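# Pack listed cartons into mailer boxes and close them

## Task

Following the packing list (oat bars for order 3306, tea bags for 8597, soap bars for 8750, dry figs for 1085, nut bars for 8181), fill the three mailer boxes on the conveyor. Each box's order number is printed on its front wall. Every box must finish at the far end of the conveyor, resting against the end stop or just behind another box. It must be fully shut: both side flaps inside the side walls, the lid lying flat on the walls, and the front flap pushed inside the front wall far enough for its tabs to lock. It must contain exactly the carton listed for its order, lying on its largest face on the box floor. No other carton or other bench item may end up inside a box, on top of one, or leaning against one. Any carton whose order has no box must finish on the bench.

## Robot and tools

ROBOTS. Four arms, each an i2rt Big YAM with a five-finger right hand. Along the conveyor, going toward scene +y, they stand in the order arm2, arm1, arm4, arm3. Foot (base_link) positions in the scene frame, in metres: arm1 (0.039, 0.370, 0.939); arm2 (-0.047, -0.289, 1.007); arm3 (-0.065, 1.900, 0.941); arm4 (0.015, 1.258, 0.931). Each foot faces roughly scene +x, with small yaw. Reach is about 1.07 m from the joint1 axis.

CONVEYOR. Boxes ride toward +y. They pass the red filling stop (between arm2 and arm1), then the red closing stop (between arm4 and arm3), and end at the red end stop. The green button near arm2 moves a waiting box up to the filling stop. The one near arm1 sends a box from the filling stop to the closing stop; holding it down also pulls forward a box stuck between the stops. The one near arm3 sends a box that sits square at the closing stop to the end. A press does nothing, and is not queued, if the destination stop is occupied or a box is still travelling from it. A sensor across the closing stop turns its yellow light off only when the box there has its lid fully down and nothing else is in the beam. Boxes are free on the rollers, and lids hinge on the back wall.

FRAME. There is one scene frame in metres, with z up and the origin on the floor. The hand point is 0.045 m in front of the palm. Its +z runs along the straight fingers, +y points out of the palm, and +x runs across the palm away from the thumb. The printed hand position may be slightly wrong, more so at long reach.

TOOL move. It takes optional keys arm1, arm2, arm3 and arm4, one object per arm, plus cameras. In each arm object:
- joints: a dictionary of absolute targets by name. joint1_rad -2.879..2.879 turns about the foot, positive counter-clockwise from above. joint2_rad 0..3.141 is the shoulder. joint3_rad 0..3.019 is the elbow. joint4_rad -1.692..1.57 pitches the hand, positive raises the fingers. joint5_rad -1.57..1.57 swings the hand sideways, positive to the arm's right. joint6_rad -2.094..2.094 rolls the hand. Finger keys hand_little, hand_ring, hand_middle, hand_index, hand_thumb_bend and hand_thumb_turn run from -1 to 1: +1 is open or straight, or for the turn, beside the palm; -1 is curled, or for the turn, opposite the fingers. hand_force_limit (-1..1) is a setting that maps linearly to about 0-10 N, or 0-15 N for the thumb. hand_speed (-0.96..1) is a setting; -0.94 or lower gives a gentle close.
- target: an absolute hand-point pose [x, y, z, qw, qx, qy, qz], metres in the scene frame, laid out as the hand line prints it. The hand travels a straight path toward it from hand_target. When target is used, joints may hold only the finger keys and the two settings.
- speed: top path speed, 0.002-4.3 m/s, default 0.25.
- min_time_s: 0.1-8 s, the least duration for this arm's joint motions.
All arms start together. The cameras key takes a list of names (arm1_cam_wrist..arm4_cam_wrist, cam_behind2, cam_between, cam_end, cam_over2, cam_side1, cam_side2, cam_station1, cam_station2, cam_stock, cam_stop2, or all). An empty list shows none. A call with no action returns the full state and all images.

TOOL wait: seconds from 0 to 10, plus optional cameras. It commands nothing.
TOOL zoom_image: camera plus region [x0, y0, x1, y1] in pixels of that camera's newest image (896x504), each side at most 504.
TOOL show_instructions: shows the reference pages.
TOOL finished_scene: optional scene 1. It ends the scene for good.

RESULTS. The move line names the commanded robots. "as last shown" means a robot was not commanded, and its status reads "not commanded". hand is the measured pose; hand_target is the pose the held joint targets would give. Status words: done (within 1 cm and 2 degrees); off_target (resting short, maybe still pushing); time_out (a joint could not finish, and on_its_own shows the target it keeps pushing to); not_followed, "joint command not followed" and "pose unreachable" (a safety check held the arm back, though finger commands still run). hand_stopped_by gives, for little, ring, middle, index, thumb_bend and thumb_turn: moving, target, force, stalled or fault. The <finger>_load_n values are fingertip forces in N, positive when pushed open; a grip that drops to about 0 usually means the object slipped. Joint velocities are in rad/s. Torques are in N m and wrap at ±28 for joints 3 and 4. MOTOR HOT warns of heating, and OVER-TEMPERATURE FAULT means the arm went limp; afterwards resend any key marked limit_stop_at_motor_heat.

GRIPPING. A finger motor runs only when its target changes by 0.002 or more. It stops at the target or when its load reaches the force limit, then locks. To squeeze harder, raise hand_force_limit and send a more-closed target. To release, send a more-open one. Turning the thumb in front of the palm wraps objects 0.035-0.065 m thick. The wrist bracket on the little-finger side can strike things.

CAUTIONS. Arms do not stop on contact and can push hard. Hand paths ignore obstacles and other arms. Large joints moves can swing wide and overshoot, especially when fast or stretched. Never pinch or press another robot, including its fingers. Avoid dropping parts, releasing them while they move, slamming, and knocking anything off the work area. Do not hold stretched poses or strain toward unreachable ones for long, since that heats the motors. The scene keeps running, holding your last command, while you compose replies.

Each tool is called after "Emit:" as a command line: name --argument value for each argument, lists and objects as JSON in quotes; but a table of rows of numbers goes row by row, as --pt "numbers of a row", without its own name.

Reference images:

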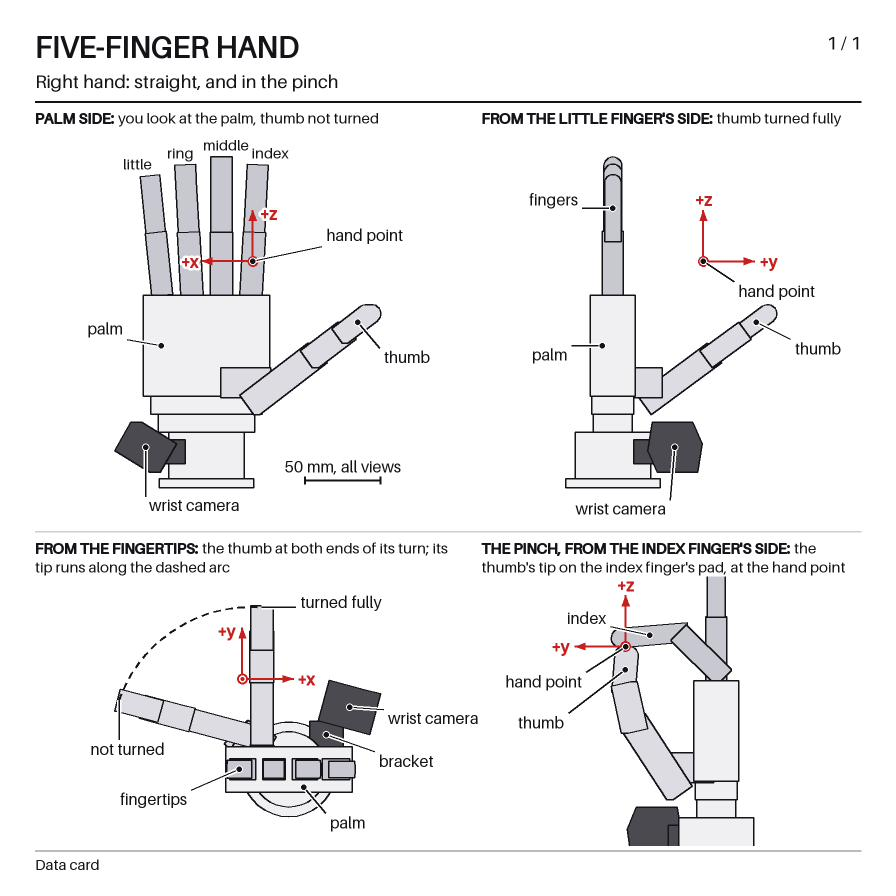

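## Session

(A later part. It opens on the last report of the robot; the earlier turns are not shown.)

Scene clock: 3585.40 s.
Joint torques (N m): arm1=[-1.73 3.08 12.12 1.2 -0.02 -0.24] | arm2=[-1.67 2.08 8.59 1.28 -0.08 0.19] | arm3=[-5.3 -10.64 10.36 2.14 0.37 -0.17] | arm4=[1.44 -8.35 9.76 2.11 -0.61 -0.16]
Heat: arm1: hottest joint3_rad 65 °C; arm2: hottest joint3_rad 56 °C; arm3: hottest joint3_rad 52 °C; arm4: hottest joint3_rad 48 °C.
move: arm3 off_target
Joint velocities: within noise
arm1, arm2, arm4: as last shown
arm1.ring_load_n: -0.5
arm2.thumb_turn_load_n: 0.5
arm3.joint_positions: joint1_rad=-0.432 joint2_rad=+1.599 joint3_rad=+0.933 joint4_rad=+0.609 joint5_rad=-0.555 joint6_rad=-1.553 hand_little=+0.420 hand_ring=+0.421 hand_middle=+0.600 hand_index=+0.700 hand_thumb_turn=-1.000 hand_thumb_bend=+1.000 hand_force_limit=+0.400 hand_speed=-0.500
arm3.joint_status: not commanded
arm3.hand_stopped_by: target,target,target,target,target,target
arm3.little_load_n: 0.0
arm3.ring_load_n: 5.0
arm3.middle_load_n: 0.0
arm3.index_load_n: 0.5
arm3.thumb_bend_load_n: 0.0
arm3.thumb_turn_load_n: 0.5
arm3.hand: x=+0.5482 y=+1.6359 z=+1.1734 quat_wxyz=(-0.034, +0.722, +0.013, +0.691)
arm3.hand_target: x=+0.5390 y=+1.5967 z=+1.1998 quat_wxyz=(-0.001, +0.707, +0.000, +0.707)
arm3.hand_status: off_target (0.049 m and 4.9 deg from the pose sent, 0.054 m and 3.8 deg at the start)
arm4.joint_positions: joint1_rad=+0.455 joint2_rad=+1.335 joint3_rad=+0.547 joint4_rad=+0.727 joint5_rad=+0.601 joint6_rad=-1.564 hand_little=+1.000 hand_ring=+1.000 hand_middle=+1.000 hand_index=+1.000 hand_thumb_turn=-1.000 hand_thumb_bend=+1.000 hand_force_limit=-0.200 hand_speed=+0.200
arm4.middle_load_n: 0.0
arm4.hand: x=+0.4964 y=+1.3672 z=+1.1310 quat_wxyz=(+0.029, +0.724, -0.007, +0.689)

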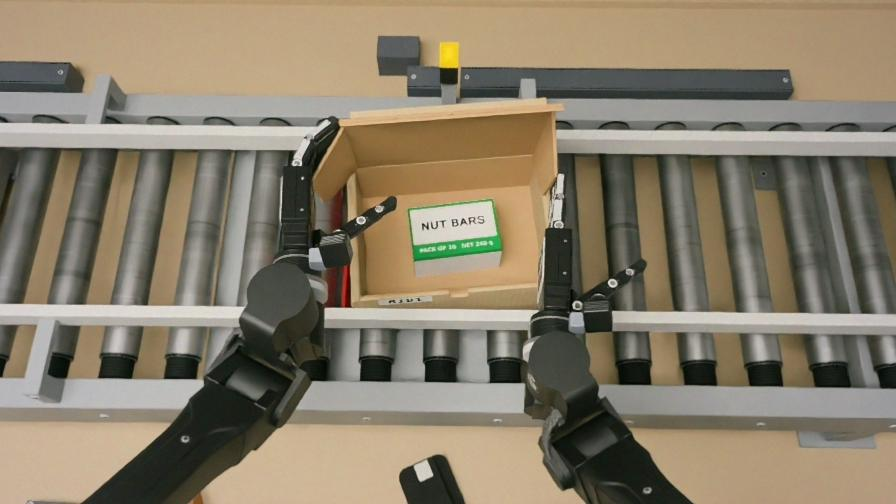

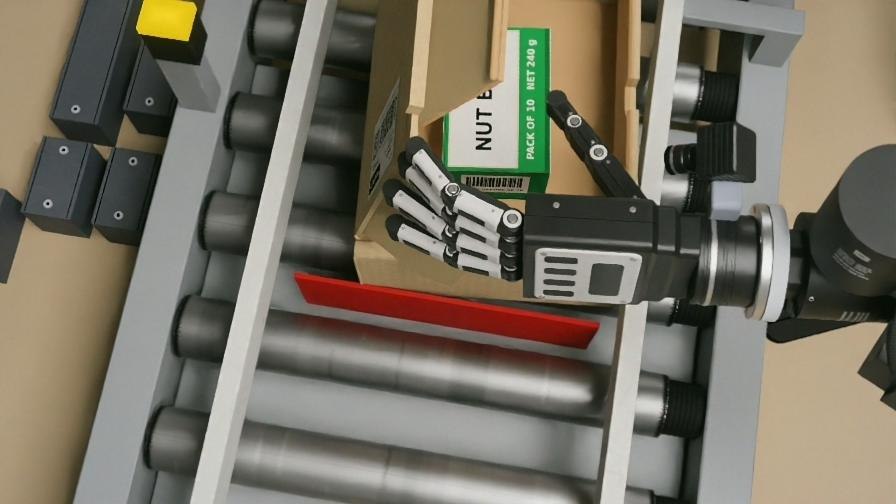

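Emit:
move --arm3 '{"joints":{"hand_middle":0.8,"hand_index":0.9,"hand_little":0.5,"hand_ring":0.6}}'

Emit:
move --arm3 '{"target":[0.54,1.575,1.2,0,0.7071,0,0.7071],"speed":0.08}' --cameras '["cam_over2","cam_stop2"]'

Scene clock: 3591.77 s.
Joint torques (N m): arm1=[-1.73 3.08 12.12 1.18 -0.02 -0.24] | arm2=[-1.73 2.08 8.59 1.25 -0.09 0.2] | arm3=[-3.78 -10.58 10.33 2.17 0.43 -0.16] | arm4=[1.49 -8.35 9.77 2.11 -0.61 -0.16]
Heat: arm1: hottest joint3_rad 65 °C; arm2: hottest joint3_rad 56 °C; arm3: hottest joint3_rad 51 °C; arm4: hottest joint3_rad 48 °C.
move: arm3 done
Joint velocities: within noise
arm1, arm2, arm4: as last shown
arm1.ring_load_n: 0.0
arm3.joint_positions: joint1_rad=-0.451 joint2_rad=+1.599 joint3_rad=+0.933 joint4_rad=+0.609 joint5_rad=-0.557 joint6_rad=-1.559 hand_little=+0.501 hand_ring=+0.600 hand_middle=+0.800 hand_index=+0.900 hand_thumb_turn=-1.000 hand_thumb_bend=+1.000 hand_force_limit=+0.400 hand_speed=-0.500
arm3.joint_status: all done
arm3.hand_stopped_by: target,target,target,target,target,target
arm3.little_load_n: 3.0
arm3.ring_load_n: 0.0
arm3.middle_load_n: 0.0
arm3.index_load_n: 0.0
arm3.thumb_bend_load_n: 0.0
arm3.thumb_turn_load_n: 0.0
arm3.hand: x=+0.5433 y=+1.6247 z=+1.1739 quat_wxyz=(-0.026, +0.722, +0.009, +0.691)
arm3.hand_target: x=+0.5385 y=+1.5956 z=+1.2001 quat_wxyz=(+0.002, +0.707, +0.002, +0.707)
arm3.hand_status: not commanded
arm4.joint_positions: joint1_rad=+0.455 joint2_rad=+1.335 joint3_rad=+0.547 joint4_rad=+0.729 joint5_rad=+0.601 joint6_rad=-1.564 hand_little=+1.000 hand_ring=+1.000 hand_middle=+1.000 hand_index=+1.000 hand_thumb_turn=-1.000 hand_thumb_bend=+1.000 hand_force_limit=-0.200 hand_speed=+0.200
arm4.ring_load_n: -4.5
arm4.hand: x=+0.4965 y=+1.3672 z=+1.1313 quat_wxyz=(+0.029, +0.724, -0.007, +0.689)
arm4.hand_target: x=+0.5037 y=+1.3942 z=+1.1541 quat_wxyz=(+0.000, +0.708, +0.001, +0.706)
pictures: none

Scene clock: 3592.73 s.
Joint torques (N m): arm1=[-1.73 3.14 12.12 1.18 -0.02 -0.24] | arm2=[-1.67 2.2 8.59 1.26 -0.09 0.19] | arm3=[-5.48 -9.41 12.22 1.95 0.46 -0.11] | arm4=[1.49 -8.35 9.77 2.13 -0.61 -0.16]
Heat: arm1: hottest joint3_rad 65 °C; arm2: hottest joint3_rad 56 °C; arm3: hottest joint3_rad 51 °C; arm4: hottest joint3_rad 48 °C.
move: arm3 off_target
Joint velocities: within noise
arm1, arm2, arm4: as last shown
arm2.thumb_turn_load_n: 0.0
arm3.joint_positions: joint1_rad=-0.465 joint2_rad=+1.602 joint3_rad=+0.934 joint4_rad=+0.609 joint5_rad=-0.592 joint6_rad=-1.553 hand_little=+0.500 hand_ring=+0.600 hand_middle=+0.800 hand_index=+0.900 hand_thumb_turn=-1.000 hand_thumb_bend=+1.000 hand_force_limit=+0.400 hand_speed=-0.500
arm3.joint_status: not commanded
arm3.hand_stopped_by: target,target,target,target,target,target
arm3.little_load_n: 0.5
arm3.ring_load_n: 4.0
arm3.middle_load_n: 0.0
arm3.index_load_n: 0.5
arm3.thumb_bend_load_n: 0.0
arm3.thumb_turn_load_n: 0.0
arm3.hand: x=+0.5417 y=+1.6231 z=+1.1726 quat_wxyz=(-0.037, +0.722, +0.014, +0.691)
arm3.hand_target: x=+0.5374 y=+1.5778 z=+1.1989 quat_wxyz=(-0.003, +0.707, -0.002, +0.707)
arm3.hand_status: off_target (0.055 m and 5.2 deg from the pose sent, 0.056 m and 4.0 deg at the start)
arm4.joint_positions: joint1_rad=+0.455 joint2_rad=+1.335 joint3_rad=+0.547 joint4_rad=+0.727 joint5_rad=+0.601 joint6_rad=-1.564 hand_little=+1.000 hand_ring=+1.000 hand_middle=+1.000 hand_index=+1.000 hand_thumb_turn=-1.000 hand_thumb_bend=+1.000 hand_force_limit=-0.200 hand_speed=+0.200
arm4.ring_load_n: -5.0
arm4.index_load_n: 0.5
arm4.thumb_turn_load_n: 0.5
arm4.hand: x=+0.4964 y=+1.3672 z=+1.1310 quat_wxyz=(+0.029, +0.724, -0.007, +0.689)
arm4.hand_target: x=+0.5036 y=+1.3941 z=+1.1538 quat_wxyz=(+0.001, +0.708, +0.001, +0.706)

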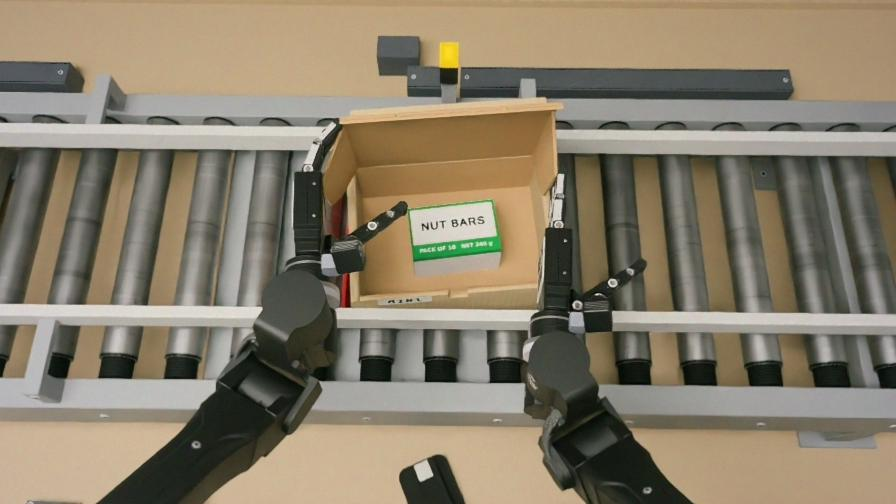

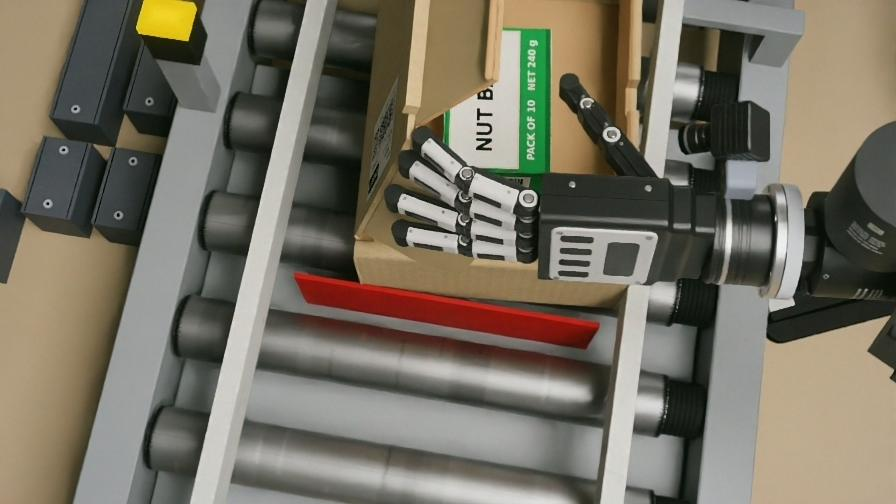

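Emit:
move --arm3 '{"joints":{"hand_middle":1.0,"hand_index":1.0,"hand_little":0.56,"hand_ring":0.8}}'

Emit:
move --arm3 '{"target":[0.533,1.56,1.195,0,0.7071,0,0.7071],"speed":0.08}' --cameras '["cam_over2","cam_stop2","cam_station2"]'

Scene clock: 3596.17 s.
Joint torques (N m): arm1=[-1.73 3.14 12.12 1.2 -0.02 -0.24] | arm2=[-1.73 2.14 8.59 1.26 -0.09 0.2] | arm3=[-4.13 -9.41 12.14 1.96 0.5 -0.11] | arm4=[1.44 -8.35 9.77 2.11 -0.61 -0.16]
Heat: arm1: hottest joint3_rad 65 °C; arm2: hottest joint3_rad 56 °C; arm3: hottest joint3_rad 52 °C; arm4: hottest joint3_rad 48 °C.
move: arm3 done
Joint velocities: within noise
arm1, arm2, arm4: as last shown
arm3.joint_positions: joint1_rad=-0.480 joint2_rad=+1.604 joint3_rad=+0.936 joint4_rad=+0.609 joint5_rad=-0.593 joint6_rad=-1.558 hand_little=+0.561 hand_ring=+0.800 hand_middle=+1.000 hand_index=+1.000 hand_thumb_turn=-1.000 hand_thumb_bend=+1.000 hand_force_limit=+0.400 hand_speed=-0.500
arm3.joint_status: all done
arm3.hand_stopped_by: target,target,target,target,target,target
arm3.little_load_n: 3.5
arm3.ring_load_n: 0.0
arm3.middle_load_n: 0.0
arm3.index_load_n: 0.0
arm3.thumb_bend_load_n: 0.0
arm3.thumb_turn_load_n: 0.0
arm3.hand: x=+0.5379 y=+1.6137 z=+1.1729 quat_wxyz=(-0.030, +0.722, +0.011, +0.691)
arm3.hand_target: x=+0.5377 y=+1.5777 z=+1.1992 quat_wxyz=(-0.001, +0.707, +0.000, +0.707)
arm3.hand_status: not commanded
arm4.index_load_n: 0.0
pictures: none

Scene clock: 3597.20 s.
Joint torques (N m): arm1=[-1.73 3.14 12.12 1.18 -0.02 -0.24] | arm2=[-1.67 2.08 8.61 1.28 -0.09 0.2] | arm3=[-5.6 -9 11.88 2.39 0.48 -0.12] | arm4=[1.49 -8.35 9.77 2.13 -0.61 -0.16]
Heat: arm1: hottest joint3_rad 65 °C; arm2: hottest joint3_rad 56 °C; arm3: hottest joint3_rad 52 °C; arm4: hottest joint3_rad 48 °C.
move: arm3 off_target
Joint velocities: within noise
arm1, arm2, arm4: as last shown
arm3.joint_positions: joint1_rad=-0.498 joint2_rad=+1.610 joint3_rad=+0.940 joint4_rad=+0.609 joint5_rad=-0.627 joint6_rad=-1.558 hand_little=+0.561 hand_ring=+0.800 hand_middle=+1.000 hand_index=+1.000 hand_thumb_turn=-1.000 hand_thumb_bend=+1.000 hand_force_limit=+0.400 hand_speed=-0.500
arm3.joint_status: not commanded
arm3.hand_stopped_by: target,target,target,target,target,target
arm3.little_load_n: 4.5
arm3.ring_load_n: 0.0
arm3.middle_load_n: 0.0
arm3.index_load_n: 0.0
arm3.thumb_bend_load_n: 0.0
arm3.thumb_turn_load_n: 0.5
arm3.hand: x=+0.5357 y=+1.6082 z=+1.1717 quat_wxyz=(-0.036, +0.722, +0.015, +0.691)
arm3.hand_target: x=+0.5298 y=+1.5616 z=+1.1952 quat_wxyz=(+0.000, +0.707, +0.000, +0.707)
arm3.hand_status: off_target (0.054 m and 5.2 deg from the pose sent, 0.058 m and 4.4 deg at the start)
pictures: cam_over2, cam_station2, cam_stop2

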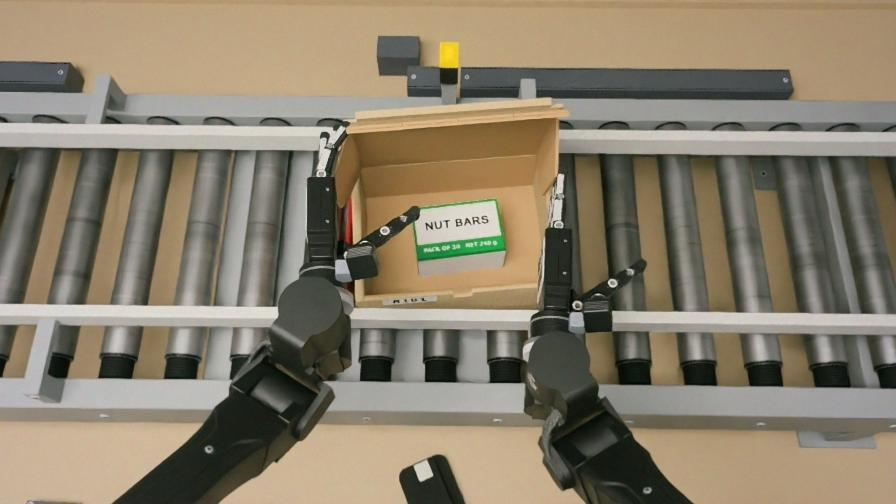

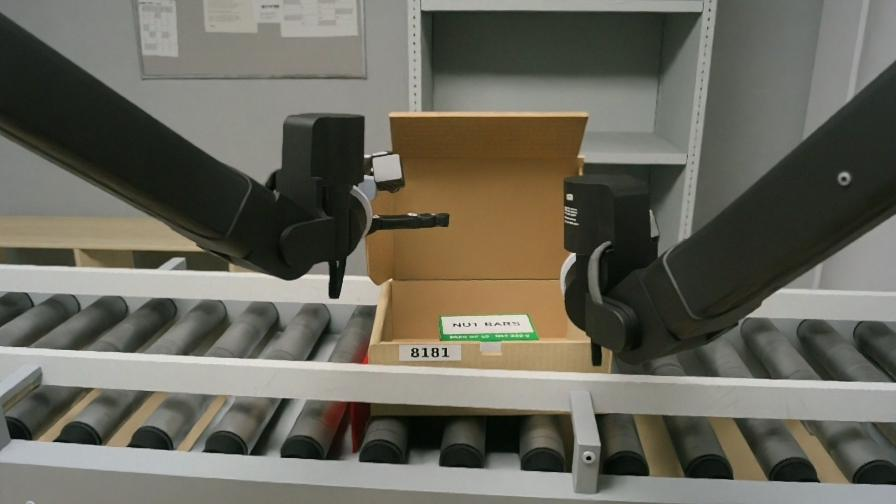

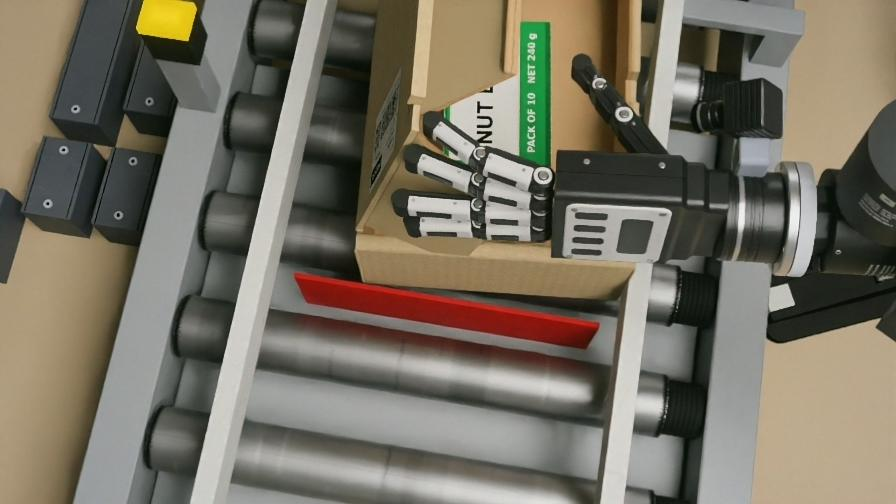

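Emit:
move --arm3 '{"target":[0.505,1.555,1.185,0,0.7071,0,0.7071],"speed":0.05}' --arm4 '{"target":[0.49,1.40,1.145,0,0.7071,0,0.7071],"speed":0.05}'

Emit:
move --arm3 '{"target":[0.485,1.555,1.175,0,0.7071,0,0.7071],"speed":0.05}' --arm4 '{"target":[0.478,1.40,1.14,0,0.7071,0,0.7071],"speed":0.05}' --cameras '["cam_over2","cam_stop2","cam_station2"]'

Scene clock: 3605.17 s.
Joint torques (N m): arm1=[-1.73 3.14 12.12 1.18 -0.02 -0.24] | arm2=[-1.67 2.14 8.61 1.26 -0.09 0.19] | arm3=[-5.36 -10.4 7.41 2.56 0.46 -0.11] | arm4=[2.02 -8.29 8.27 3.32 -0.59 -0.15]
Heat: arm1: hottest joint3_rad 65 °C; arm2: hottest joint3_rad 56 °C; arm3: hottest joint3_rad 52 °C; arm4: hottest joint3_rad 48 °C.
move: arm3 off_target; arm4 off_target
Joint velocities: within noise
arm1.joint_positions: joint1_rad=+0.333 joint2_rad=+0.555 joint3_rad=+1.383 joint4_rad=-1.366 joint5_rad=+0.005 joint6_rad=-0.964 hand_little=+1.000 hand_ring=+1.000 hand_middle=+1.000 hand_index=+1.000 hand_thumb_turn=+1.000 hand_thumb_bend=+1.000 hand_force_limit=+0.000 hand_speed=-0.800
arm1.joint_status: not commanded
arm1.hand_stopped_by: target,target,target,target,target,target
arm1.little_load_n: 0.0
arm1.ring_load_n: 0.0
arm1.middle_load_n: 0.0
arm1.index_load_n: 0.0
arm1.thumb_bend_load_n: 0.0
arm1.thumb_turn_load_n: 0.0
arm1.hand: x=+0.2210 y=+0.4245 z=+1.4221 quat_wxyz=(-0.246, +0.864, -0.069, +0.435)
arm1.hand_target: x=+0.2175 y=+0.4188 z=+1.4390 quat_wxyz=(-0.244, +0.857, -0.067, +0.448)
arm1.hand_status: not commanded
arm2.joint_positions: joint1_rad=+0.331 joint2_rad=+0.608 joint3_rad=+1.351 joint4_rad=-1.325 joint5_rad=-0.101 joint6_rad=-1.001 hand_little=+1.000 hand_ring=+1.000 hand_middle=+1.000 hand_index=+1.000 hand_thumb_turn=-1.000 hand_thumb_bend=+1.000 hand_force_limit=-0.300 hand_speed=-0.850
arm2.joint_status: not commanded
arm2.hand_stopped_by: target,target,target,target,target,target
arm2.little_load_n: 0.0
arm2.ring_load_n: 0.0
arm2.middle_load_n: 0.0
arm2.index_load_n: 0.0
arm2.thumb_bend_load_n: 0.0
arm2.thumb_turn_load_n: 0.5
arm2.hand: x=+0.1762 y=-0.2476 z=+1.4704 quat_wxyz=(-0.231, +0.872, -0.116, +0.416)
arm2.hand_target: x=+0.1713 y=-0.2494 z=+1.4815 quat_wxyz=(-0.235, +0.868, -0.124, +0.419)
arm2.hand_status: not commanded
arm3.joint_positions: joint1_rad=-0.540 joint2_rad=+1.610 joint3_rad=+0.936 joint4_rad=+0.643 joint5_rad=-0.665 joint6_rad=-1.564 hand_little=+0.561 hand_ring=+0.800 hand_middle=+1.000 hand_index=+1.000 hand_thumb_turn=-1.000 hand_thumb_bend=+1.000 hand_force_limit=+0.400 hand_speed=-0.500
arm3.joint_status: not commanded
arm3.hand_stopped_by: target,target,target,target,target,target
arm3.little_load_n: 3.5
arm3.ring_load_n: 0.0
arm3.middle_load_n: 0.0
arm3.index_load_n: 0.0
arm3.thumb_bend_load_n: 0.0
arm3.thumb_turn_load_n: 0.0
arm3.hand: x=+0.5250 y=+1.5909 z=+1.1787 quat_wxyz=(-0.028, +0.713, +0.022, +0.700)
arm3.hand_target: x=+0.5054 y=+1.5562 z=+1.1849 quat_wxyz=(+0.001, +0.707, +0.002, +0.707)
arm3.hand_status: off_target (0.042 m and 4.2 deg from the pose sent, 0.063 m and 5.2 deg at the start)
arm4.joint_positions: joint1_rad=+0.481 joint2_rad=+1.335 joint3_rad=+0.535 joint4_rad=+0.733 joint5_rad=+0.636 joint6_rad=-1.564 hand_little=+1.000 hand_ring=+1.000 hand_middle=+1.000 hand_index=+1.000 hand_thumb_turn=-1.000 hand_thumb_bend=+1.000 hand_force_limit=-0.200 hand_speed=+0.200
arm4.joint_status: not commanded
arm4.hand_stopped_by: target,target,target,target,target,target
arm4.little_load_n: 0.0
arm4.ring_load_n: -6.0
arm4.middle_load_n: 0.0
arm4.index_load_n: 0.0
arm4.thumb_bend_load_n: 0.0
arm4.thumb_turn_load_n: 0.0
arm4.hand: x=+0.4880 y=+1.3710 z=+1.1268 quat_wxyz=(+0.034, +0.725, -0.008, +0.687)
arm4.hand_target: x=+0.4898 y=+1.3990 z=+1.1454 quat_wxyz=(+0.000, +0.707, +0.000, +0.707)
arm4.hand_status: off_target (0.034 m and 5.1 deg from the pose sent, 0.036 m and 4.4 deg at the start)
pictures: none

Scene clock: 3606.17 s.
Joint torques (N m): arm1=[-1.73 3.14 12.12 1.2 -0.02 -0.24] | arm2=[-1.73 2.14 8.61 1.26 -0.08 0.2] | arm3=[-5.71 -10.64 7.1 2.48 0.51 -0.06] | arm4=[1.85 -9.05 8.14 3.34 -0.57 -0.14]
Heat: arm1: hottest joint3_rad 65 °C; arm2: hottest joint3_rad 56 °C; arm3: hottest joint3_rad 52 °C; arm4: hottest joint3_rad 48 °C.
move: arm3 off_target; arm4 off_target
Joint velocities: within noise
arm1, arm2: as last shown
arm2.ring_load_n: -0.5
arm2.thumb_turn_load_n: 0.0
arm3.joint_positions: joint1_rad=-0.563 joint2_rad=+1.599 joint3_rad=+0.882 joint4_rad=+0.682 joint5_rad=-0.693 joint6_rad=-1.564 hand_little=+0.561 hand_ring=+0.800 hand_middle=+1.000 hand_index=+1.000 hand_thumb_turn=-1.000 hand_thumb_bend=+1.000 hand_force_limit=+0.400 hand_speed=-0.500
arm3.joint_status: not commanded
arm3.hand_stopped_by: target,target,target,target,target,target
arm3.little_load_n: 4.0
arm3.ring_load_n: 0.5
arm3.middle_load_n: 0.0
arm3.index_load_n: 0.0
arm3.thumb_bend_load_n: 0.0
arm3.thumb_turn_load_n: 0.5
arm3.hand: x=+0.5070 y=+1.5911 z=+1.1657 quat_wxyz=(-0.031, +0.714, +0.022, +0.699)
arm3.hand_target: x=+0.4852 y=+1.5560 z=+1.1759 quat_wxyz=(+0.000, +0.707, +0.000, +0.708)
arm3.hand_status: off_target (0.043 m and 4.5 deg from the pose sent, 0.054 m and 4.2 deg at the start)
arm4.joint_positions: joint1_rad=+0.504 joint2_rad=+1.335 joint3_rad=+0.502 joint4_rad=+0.749 joint5_rad=+0.656 joint6_rad=-1.564 hand_little=+1.000 hand_ring=+1.000 hand_middle=+1.000 hand_index=+1.000 hand_thumb_turn=-1.000 hand_thumb_bend=+1.000 hand_force_limit=-0.200 hand_speed=+0.200
arm4.joint_status: not commanded
arm4.hand_stopped_by: target,target,target,target,target,target
arm4.little_load_n: 0.0
arm4.ring_load_n: -5.5
arm4.middle_load_n: 0.0
arm4.index_load_n: 0.0
arm4.thumb_bend_load_n: 0.0
arm4.thumb_turn_load_n: 0.0
arm4.hand: x=+0.4759 y=+1.3725 z=+1.1154 quat_wxyz=(+0.037, +0.730, -0.003, +0.683)
arm4.hand_target: x=+0.4776 y=+1.3994 z=+1.1399 quat_wxyz=(+0.000, +0.708, +0.000, +0.707)
arm4.hand_status: off_target (0.037 m and 5.7 deg from the pose sent, 0.033 m and 5.1 deg at the start)
pictures: cam_over2, cam_station2, cam_stop2

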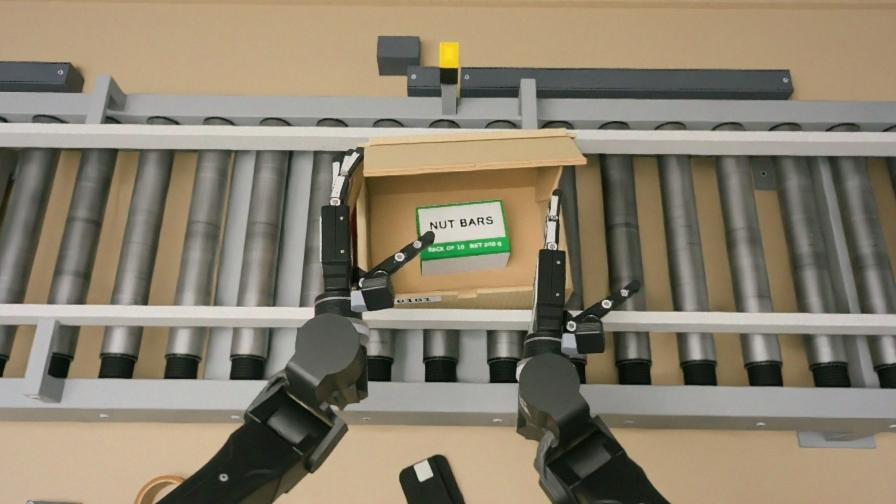

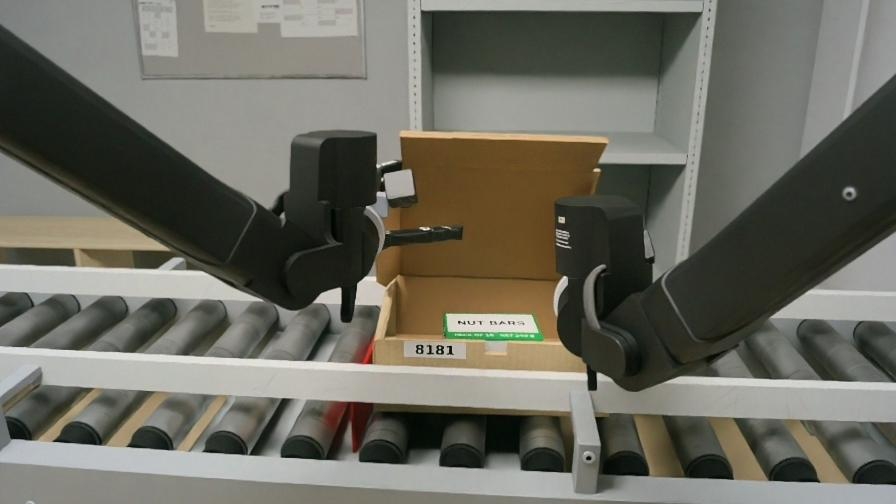

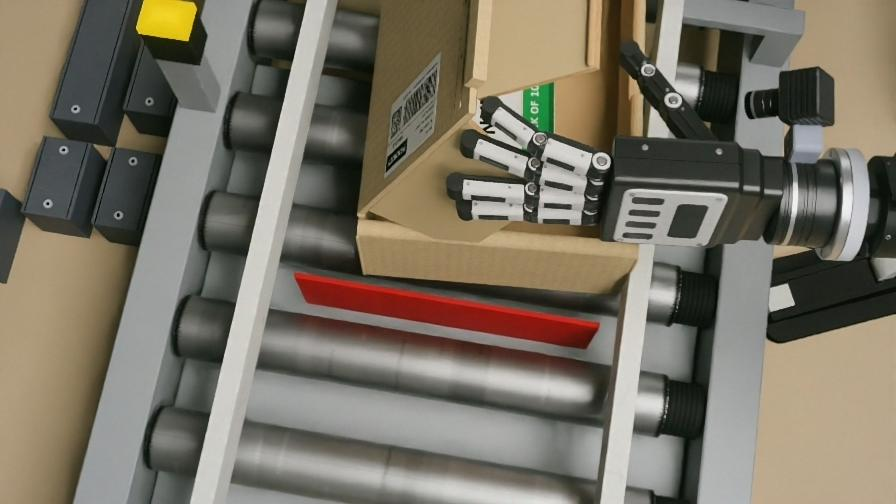

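Emit:
move --arm3 '{"target":[0.465,1.56,1.17,0,0.7071,0,0.7071],"speed":0.05}' --arm4 '{"target":[0.465,1.405,1.14,0,0.7071,0,0.7071],"speed":0.05}'

Emit:
move --arm3 '{"target":[0.445,1.565,1.16,0,0.7071,0,0.7071],"speed":0.05}' --arm4 '{"target":[0.45,1.405,1.135,0,0.7071,0,0.7071],"speed":0.05}' --cameras '["cam_over2","cam_stop2","cam_station2"]'

Scene clock: 3611.80 s.
Joint torques (N m): arm1=[-1.73 3.14 12.12 1.2 -0.02 -0.24] | arm2=[-1.67 2.08 8.61 1.26 -0.08 0.2] | arm3=[-5.48 -10.23 6.84 2.48 0.41 -0.07] | arm4=[2.32 -9.93 8.29 3.28 -0.55 -0.14]
Heat: arm1: hottest joint3_rad 65 °C; arm2: hottest joint3_rad 56 °C; arm3: hottest joint3_rad 51 °C; arm4: hottest joint3_rad 48 °C.
move: arm3 off_target; arm4 off_target
Joint velocities: within noise
arm1, arm2: as last shown
arm2.ring_load_n: 0.0
arm3.joint_positions: joint1_rad=-0.587 joint2_rad=+1.571 joint3_rad=+0.827 joint4_rad=+0.705 joint5_rad=-0.708 joint6_rad=-1.564 hand_little=+0.561 hand_ring=+0.800 hand_middle=+1.000 hand_index=+1.000 hand_thumb_turn=-1.000 hand_thumb_bend=+1.000 hand_force_limit=+0.400 hand_speed=-0.500
arm3.joint_status: not commanded
arm3.hand_stopped_by: target,target,target,target,target,target
arm3.little_load_n: 4.0
arm3.ring_load_n: 0.0
arm3.middle_load_n: 0.0
arm3.index_load_n: 0.0
arm3.thumb_bend_load_n: 0.0
arm3.thumb_turn_load_n: 0.0
arm3.hand: x=+0.4858 y=+1.5906 z=+1.1586 quat_wxyz=(-0.029, +0.716, +0.018, +0.698)
arm3.hand_target: x=+0.4656 y=+1.5604 z=+1.1698 quat_wxyz=(+0.000, +0.707, -0.001, +0.707)
arm3.hand_status: off_target (0.039 m and 4.1 deg from the pose sent, 0.052 m and 4.5 deg at the start)
arm4.joint_positions: joint1_rad=+0.541 joint2_rad=+1.329 joint3_rad=+0.481 joint4_rad=+0.749 joint5_rad=+0.692 joint6_rad=-1.564 hand_little=+1.000 hand_ring=+1.000 hand_middle=+1.000 hand_index=+1.000 hand_thumb_turn=-1.000 hand_thumb_bend=+1.000 hand_force_limit=-0.200 hand_speed=+0.200
arm4.joint_status: not commanded
arm4.hand_stopped_by: target,target,target,target,target,target
arm4.little_load_n: 0.0
arm4.ring_load_n: -5.5
arm4.middle_load_n: 0.0
arm4.index_load_n: 0.0
arm4.thumb_bend_load_n: 0.0
arm4.thumb_turn_load_n: 0.0
arm4.hand: x=+0.4631 y=+1.3781 z=+1.1091 quat_wxyz=(+0.040, +0.733, +0.002, +0.679)
arm4.hand_target: x=+0.4648 y=+1.4039 z=+1.1393 quat_wxyz=(+0.000, +0.708, +0.000, +0.706)
arm4.hand_status: off_target (0.041 m and 6.4 deg from the pose sent, 0.042 m and 5.7 deg at the start)
pictures: none

Scene clock: 3612.80 s.
Joint torques (N m): arm1=[-1.67 3.14 12.12 1.2 -0.02 -0.24] | arm2=[-1.79 2.14 8.61 1.26 -0.09 0.19] | arm3=[-5.3 -9.52 6.49 2.47 0.41 -0.07] | arm4=[1.96 -9.29 8.2 3.19 -0.51 -0.13]
Heat: arm1: hottest joint3_rad 65 °C; arm2: hottest joint3_rad 56 °C; arm3: hottest joint3_rad 51 °C; arm4: hottest joint3_rad 48 °C.
move: arm3 off_target; arm4 off_target
Joint velocities: within noise
arm1, arm2: as last shown
arm3.joint_positions: joint1_rad=-0.607 joint2_rad=+1.547 joint3_rad=+0.767 joint4_rad=+0.746 joint5_rad=-0.731 joint6_rad=-1.553 hand_little=+0.560 hand_ring=+0.800 hand_middle=+1.000 hand_index=+1.000 hand_thumb_turn=-1.000 hand_thumb_bend=+1.000 hand_force_limit=+0.400 hand_speed=-0.500
arm3.joint_status: not commanded
arm3.hand_stopped_by: target,target,target,target,target,target
arm3.little_load_n: 0.0
arm3.ring_load_n: 4.0
arm3.middle_load_n: 0.0
arm3.index_load_n: 0.0
arm3.thumb_bend_load_n: 0.0
arm3.thumb_turn_load_n: 0.5
arm3.hand: x=+0.4661 y=+1.5958 z=+1.1512 quat_wxyz=(-0.032, +0.714, +0.016, +0.699)
arm3.hand_target: x=+0.4457 y=+1.5669 z=+1.1592 quat_wxyz=(-0.005, +0.707, -0.004, +0.707)
arm3.hand_status: off_target (0.038 m and 4.3 deg from the pose sent, 0.048 m and 4.1 deg at the start)
arm4.joint_positions: joint1_rad=+0.572 joint2_rad=+1.307 joint3_rad=+0.449 joint4_rad=+0.764 joint5_rad=+0.721 joint6_rad=-1.564 hand_little=+1.000 hand_ring=+1.000 hand_middle=+1.000 hand_index=+1.000 hand_thumb_turn=-1.000 hand_thumb_bend=+1.000 hand_force_limit=-0.200 hand_speed=+0.200
arm4.joint_status: not commanded
arm4.hand_stopped_by: target,target,target,target,target,target
arm4.little_load_n: 0.0
arm4.ring_load_n: -5.5
arm4.middle_load_n: -0.5
arm4.index_load_n: 0.0
arm4.thumb_bend_load_n: 0.0
arm4.thumb_turn_load_n: 0.5
arm4.hand: x=+0.4485 y=+1.3794 z=+1.1070 quat_wxyz=(+0.040, +0.731, +0.002, +0.681)
arm4.hand_target: x=+0.4501 y=+1.4040 z=+1.1346 quat_wxyz=(+0.000, +0.708, +0.000, +0.707)
arm4.hand_status: off_target (0.038 m and 6.1 deg from the pose sent, 0.040 m and 6.4 deg at the start)
pictures: cam_over2, cam_station2, cam_stop2

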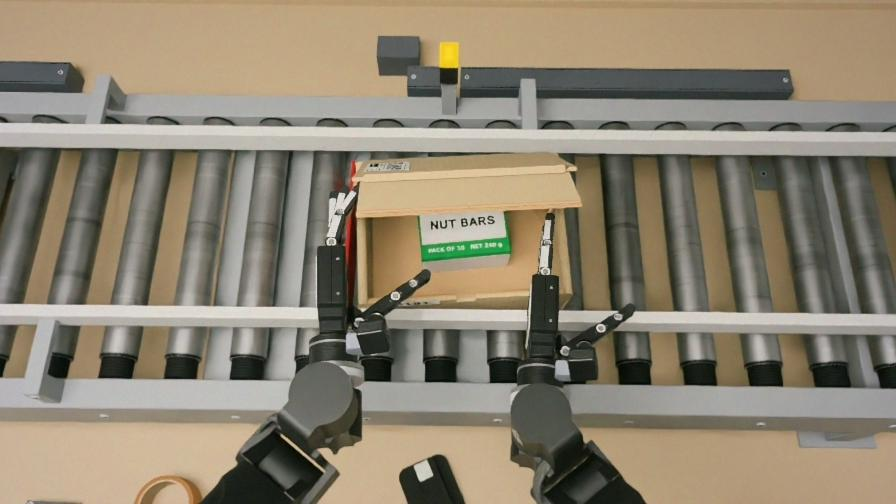

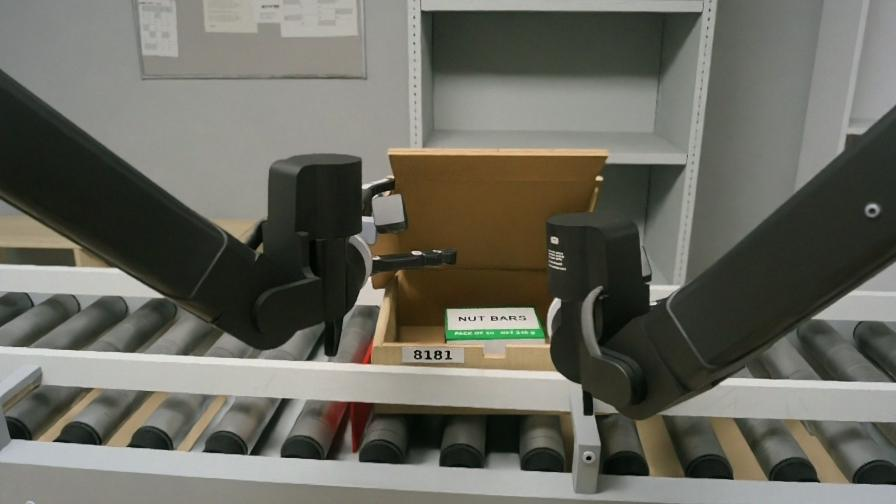

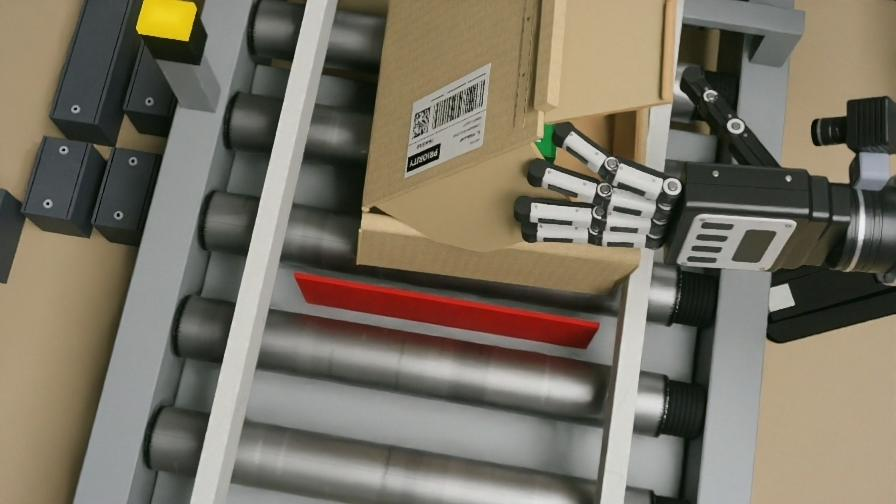

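Emit:
move --arm3 '{"joints":{"hand_little":1.0,"hand_ring":1.0}}'

Emit:
move --arm3 '{"target":[0.42,1.57,1.15,0,0.7071,0,0.7071],"speed":0.06}' --arm4 '{"target":[0.43,1.41,1.135,0,0.7071,0,0.7071],"speed":0.06}' --cameras '["cam_over2","cam_stop2","cam_station2"]'

Scene clock: 3620.67 s.
Joint torques (N m): arm1=[-1.73 3.14 12.12 1.2 -0.02 -0.24] | arm2=[-1.73 2.14 8.61 1.25 -0.09 0.2] | arm3=[-5.07 -9.47 6.42 2.47 0.41 -0.1] | arm4=[1.67 -9.23 8.12 3.18 -0.59 -0.14]
Heat: arm1: hottest joint3_rad 65 °C; arm2: hottest joint3_rad 56 °C; arm3: hottest joint3_rad 51 °C; arm4: hottest joint3_rad 48 °C.
move: arm3 done
Joint velocities: within noise
arm1, arm2, arm4: as last shown
arm3.joint_positions: joint1_rad=-0.610 joint2_rad=+1.545 joint3_rad=+0.767 joint4_rad=+0.746 joint5_rad=-0.731 joint6_rad=-1.550 hand_little=+1.000 hand_ring=+1.000 hand_middle=+1.000 hand_index=+1.000 hand_thumb_turn=-1.000 hand_thumb_bend=+1.000 hand_force_limit=+0.400 hand_speed=-0.500
arm3.joint_status: all done
arm3.hand_stopped_by: target,target,target,target,target,target
arm3.little_load_n: 0.0
arm3.ring_load_n: 0.0
arm3.middle_load_n: 0.5
arm3.index_load_n: 0.5
arm3.thumb_bend_load_n: 0.0
arm3.thumb_turn_load_n: 0.0
arm3.hand: x=+0.4651 y=+1.5943 z=+1.1519 quat_wxyz=(-0.032, +0.713, +0.014, +0.700)
arm3.hand_target: x=+0.4455 y=+1.5666 z=+1.1595 quat_wxyz=(-0.004, +0.707, -0.004, +0.707)
arm3.hand_status: not commanded
arm4.joint_positions: joint1_rad=+0.572 joint2_rad=+1.306 joint3_rad=+0.449 joint4_rad=+0.767 joint5_rad=+0.722 joint6_rad=-1.564 hand_little=+1.000 hand_ring=+1.000 hand_middle=+1.000 hand_index=+1.000 hand_thumb_turn=-1.000 hand_thumb_bend=+1.000 hand_force_limit=-0.200 hand_speed=+0.200
arm4.middle_load_n: 0.0
arm4.thumb_turn_load_n: 0.0
arm4.hand: x=+0.4485 y=+1.3791 z=+1.1082 quat_wxyz=(+0.039, +0.730, +0.000, +0.682)
arm4.hand_target: x=+0.4501 y=+1.4039 z=+1.1352 quat_wxyz=(+0.000, +0.707, +0.000, +0.707)
pictures: none

Scene clock: 3621.73 s.
Joint torques (N m): arm1=[-1.73 3.14 12.12 1.2 -0.02 -0.24] | arm2=[-1.67 2.2 8.61 1.25 -0.09 0.2] | arm3=[-4.42 -8.7 6.15 2.48 0.36 -0.2] | arm4=[2.84 -8.76 7.95 2.86 -0.66 -0.14]
Heat: arm1: hottest joint3_rad 65 °C; arm2: hottest joint3_rad 56 °C; arm3: hottest joint3_rad 50 °C; arm4: hottest joint3_rad 48 °C.
move: arm3 off_target; arm4 off_target
Joint velocities: within noise
arm1, arm2: as last shown
arm3.joint_positions: joint1_rad=-0.649 joint2_rad=+1.518 joint3_rad=+0.699 joint4_rad=+0.787 joint5_rad=-0.761 joint6_rad=-1.550 hand_little=+1.000 hand_ring=+1.000 hand_middle=+1.000 hand_index=+1.000 hand_thumb_turn=-1.000 hand_thumb_bend=+1.000 hand_force_limit=+0.400 hand_speed=-0.500
arm3.joint_status: not commanded
arm3.hand_stopped_by: target,target,target,target,target,target
arm3.little_load_n: 0.0
arm3.ring_load_n: 0.0
arm3.middle_load_n: 0.0
arm3.index_load_n: 0.5
arm3.thumb_bend_load_n: 0.0
arm3.thumb_turn_load_n: 0.5
arm3.hand: x=+0.4381 y=+1.5936 z=+1.1431 quat_wxyz=(-0.029, +0.713, +0.011, +0.701)
arm3.hand_target: x=+0.4206 y=+1.5703 z=+1.1505 quat_wxyz=(+0.000, +0.707, +0.000, +0.708)
arm3.hand_status: off_target (0.030 m and 3.7 deg from the pose sent, 0.051 m and 4.2 deg at the start)
arm4.joint_positions: joint1_rad=+0.621 joint2_rad=+1.271 joint3_rad=+0.424 joint4_rad=+0.767 joint5_rad=+0.777 joint6_rad=-1.564 hand_little=+1.000 hand_ring=+0.999 hand_middle=+1.000 hand_index=+1.000 hand_thumb_turn=-1.000 hand_thumb_bend=+1.000 hand_force_limit=-0.200 hand_speed=+0.200
arm4.joint_status: not commanded
arm4.hand_stopped_by: target,target,target,target,target,target
arm4.little_load_n: 0.0
arm4.ring_load_n: -6.5
arm4.middle_load_n: 0.0
arm4.index_load_n: 0.0
arm4.thumb_bend_load_n: 0.0
arm4.thumb_turn_load_n: 0.5
arm4.hand: x=+0.4309 y=+1.3832 z=+1.1121 quat_wxyz=(+0.040, +0.726, -0.003, +0.686)
arm4.hand_target: x=+0.4306 y=+1.4095 z=+1.1349 quat_wxyz=(+0.000, +0.707, +0.001, +0.707)
arm4.hand_status: off_target (0.035 m and 5.6 deg from the pose sent, 0.045 m and 5.9 deg at the start)
pictures: cam_over2, cam_station2, cam_stop2

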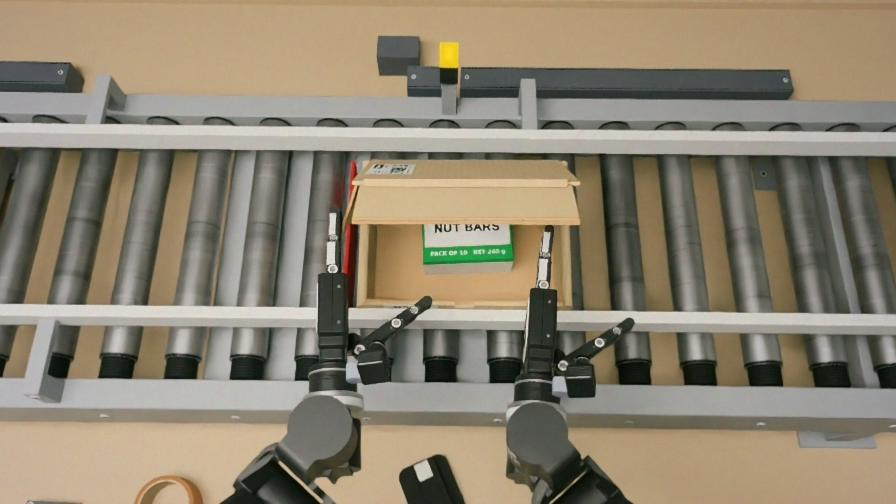

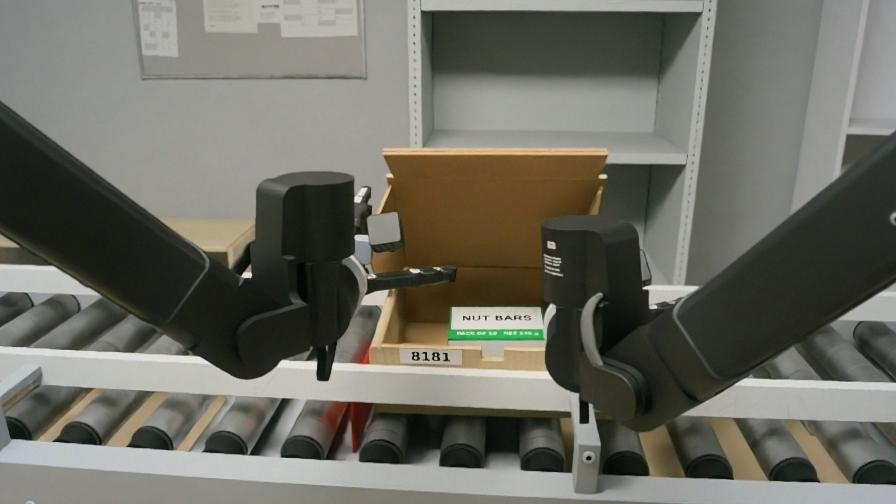

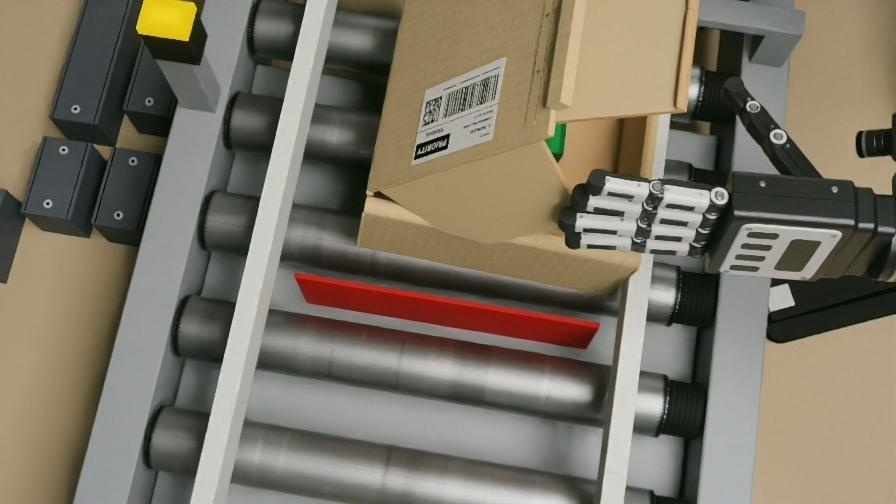

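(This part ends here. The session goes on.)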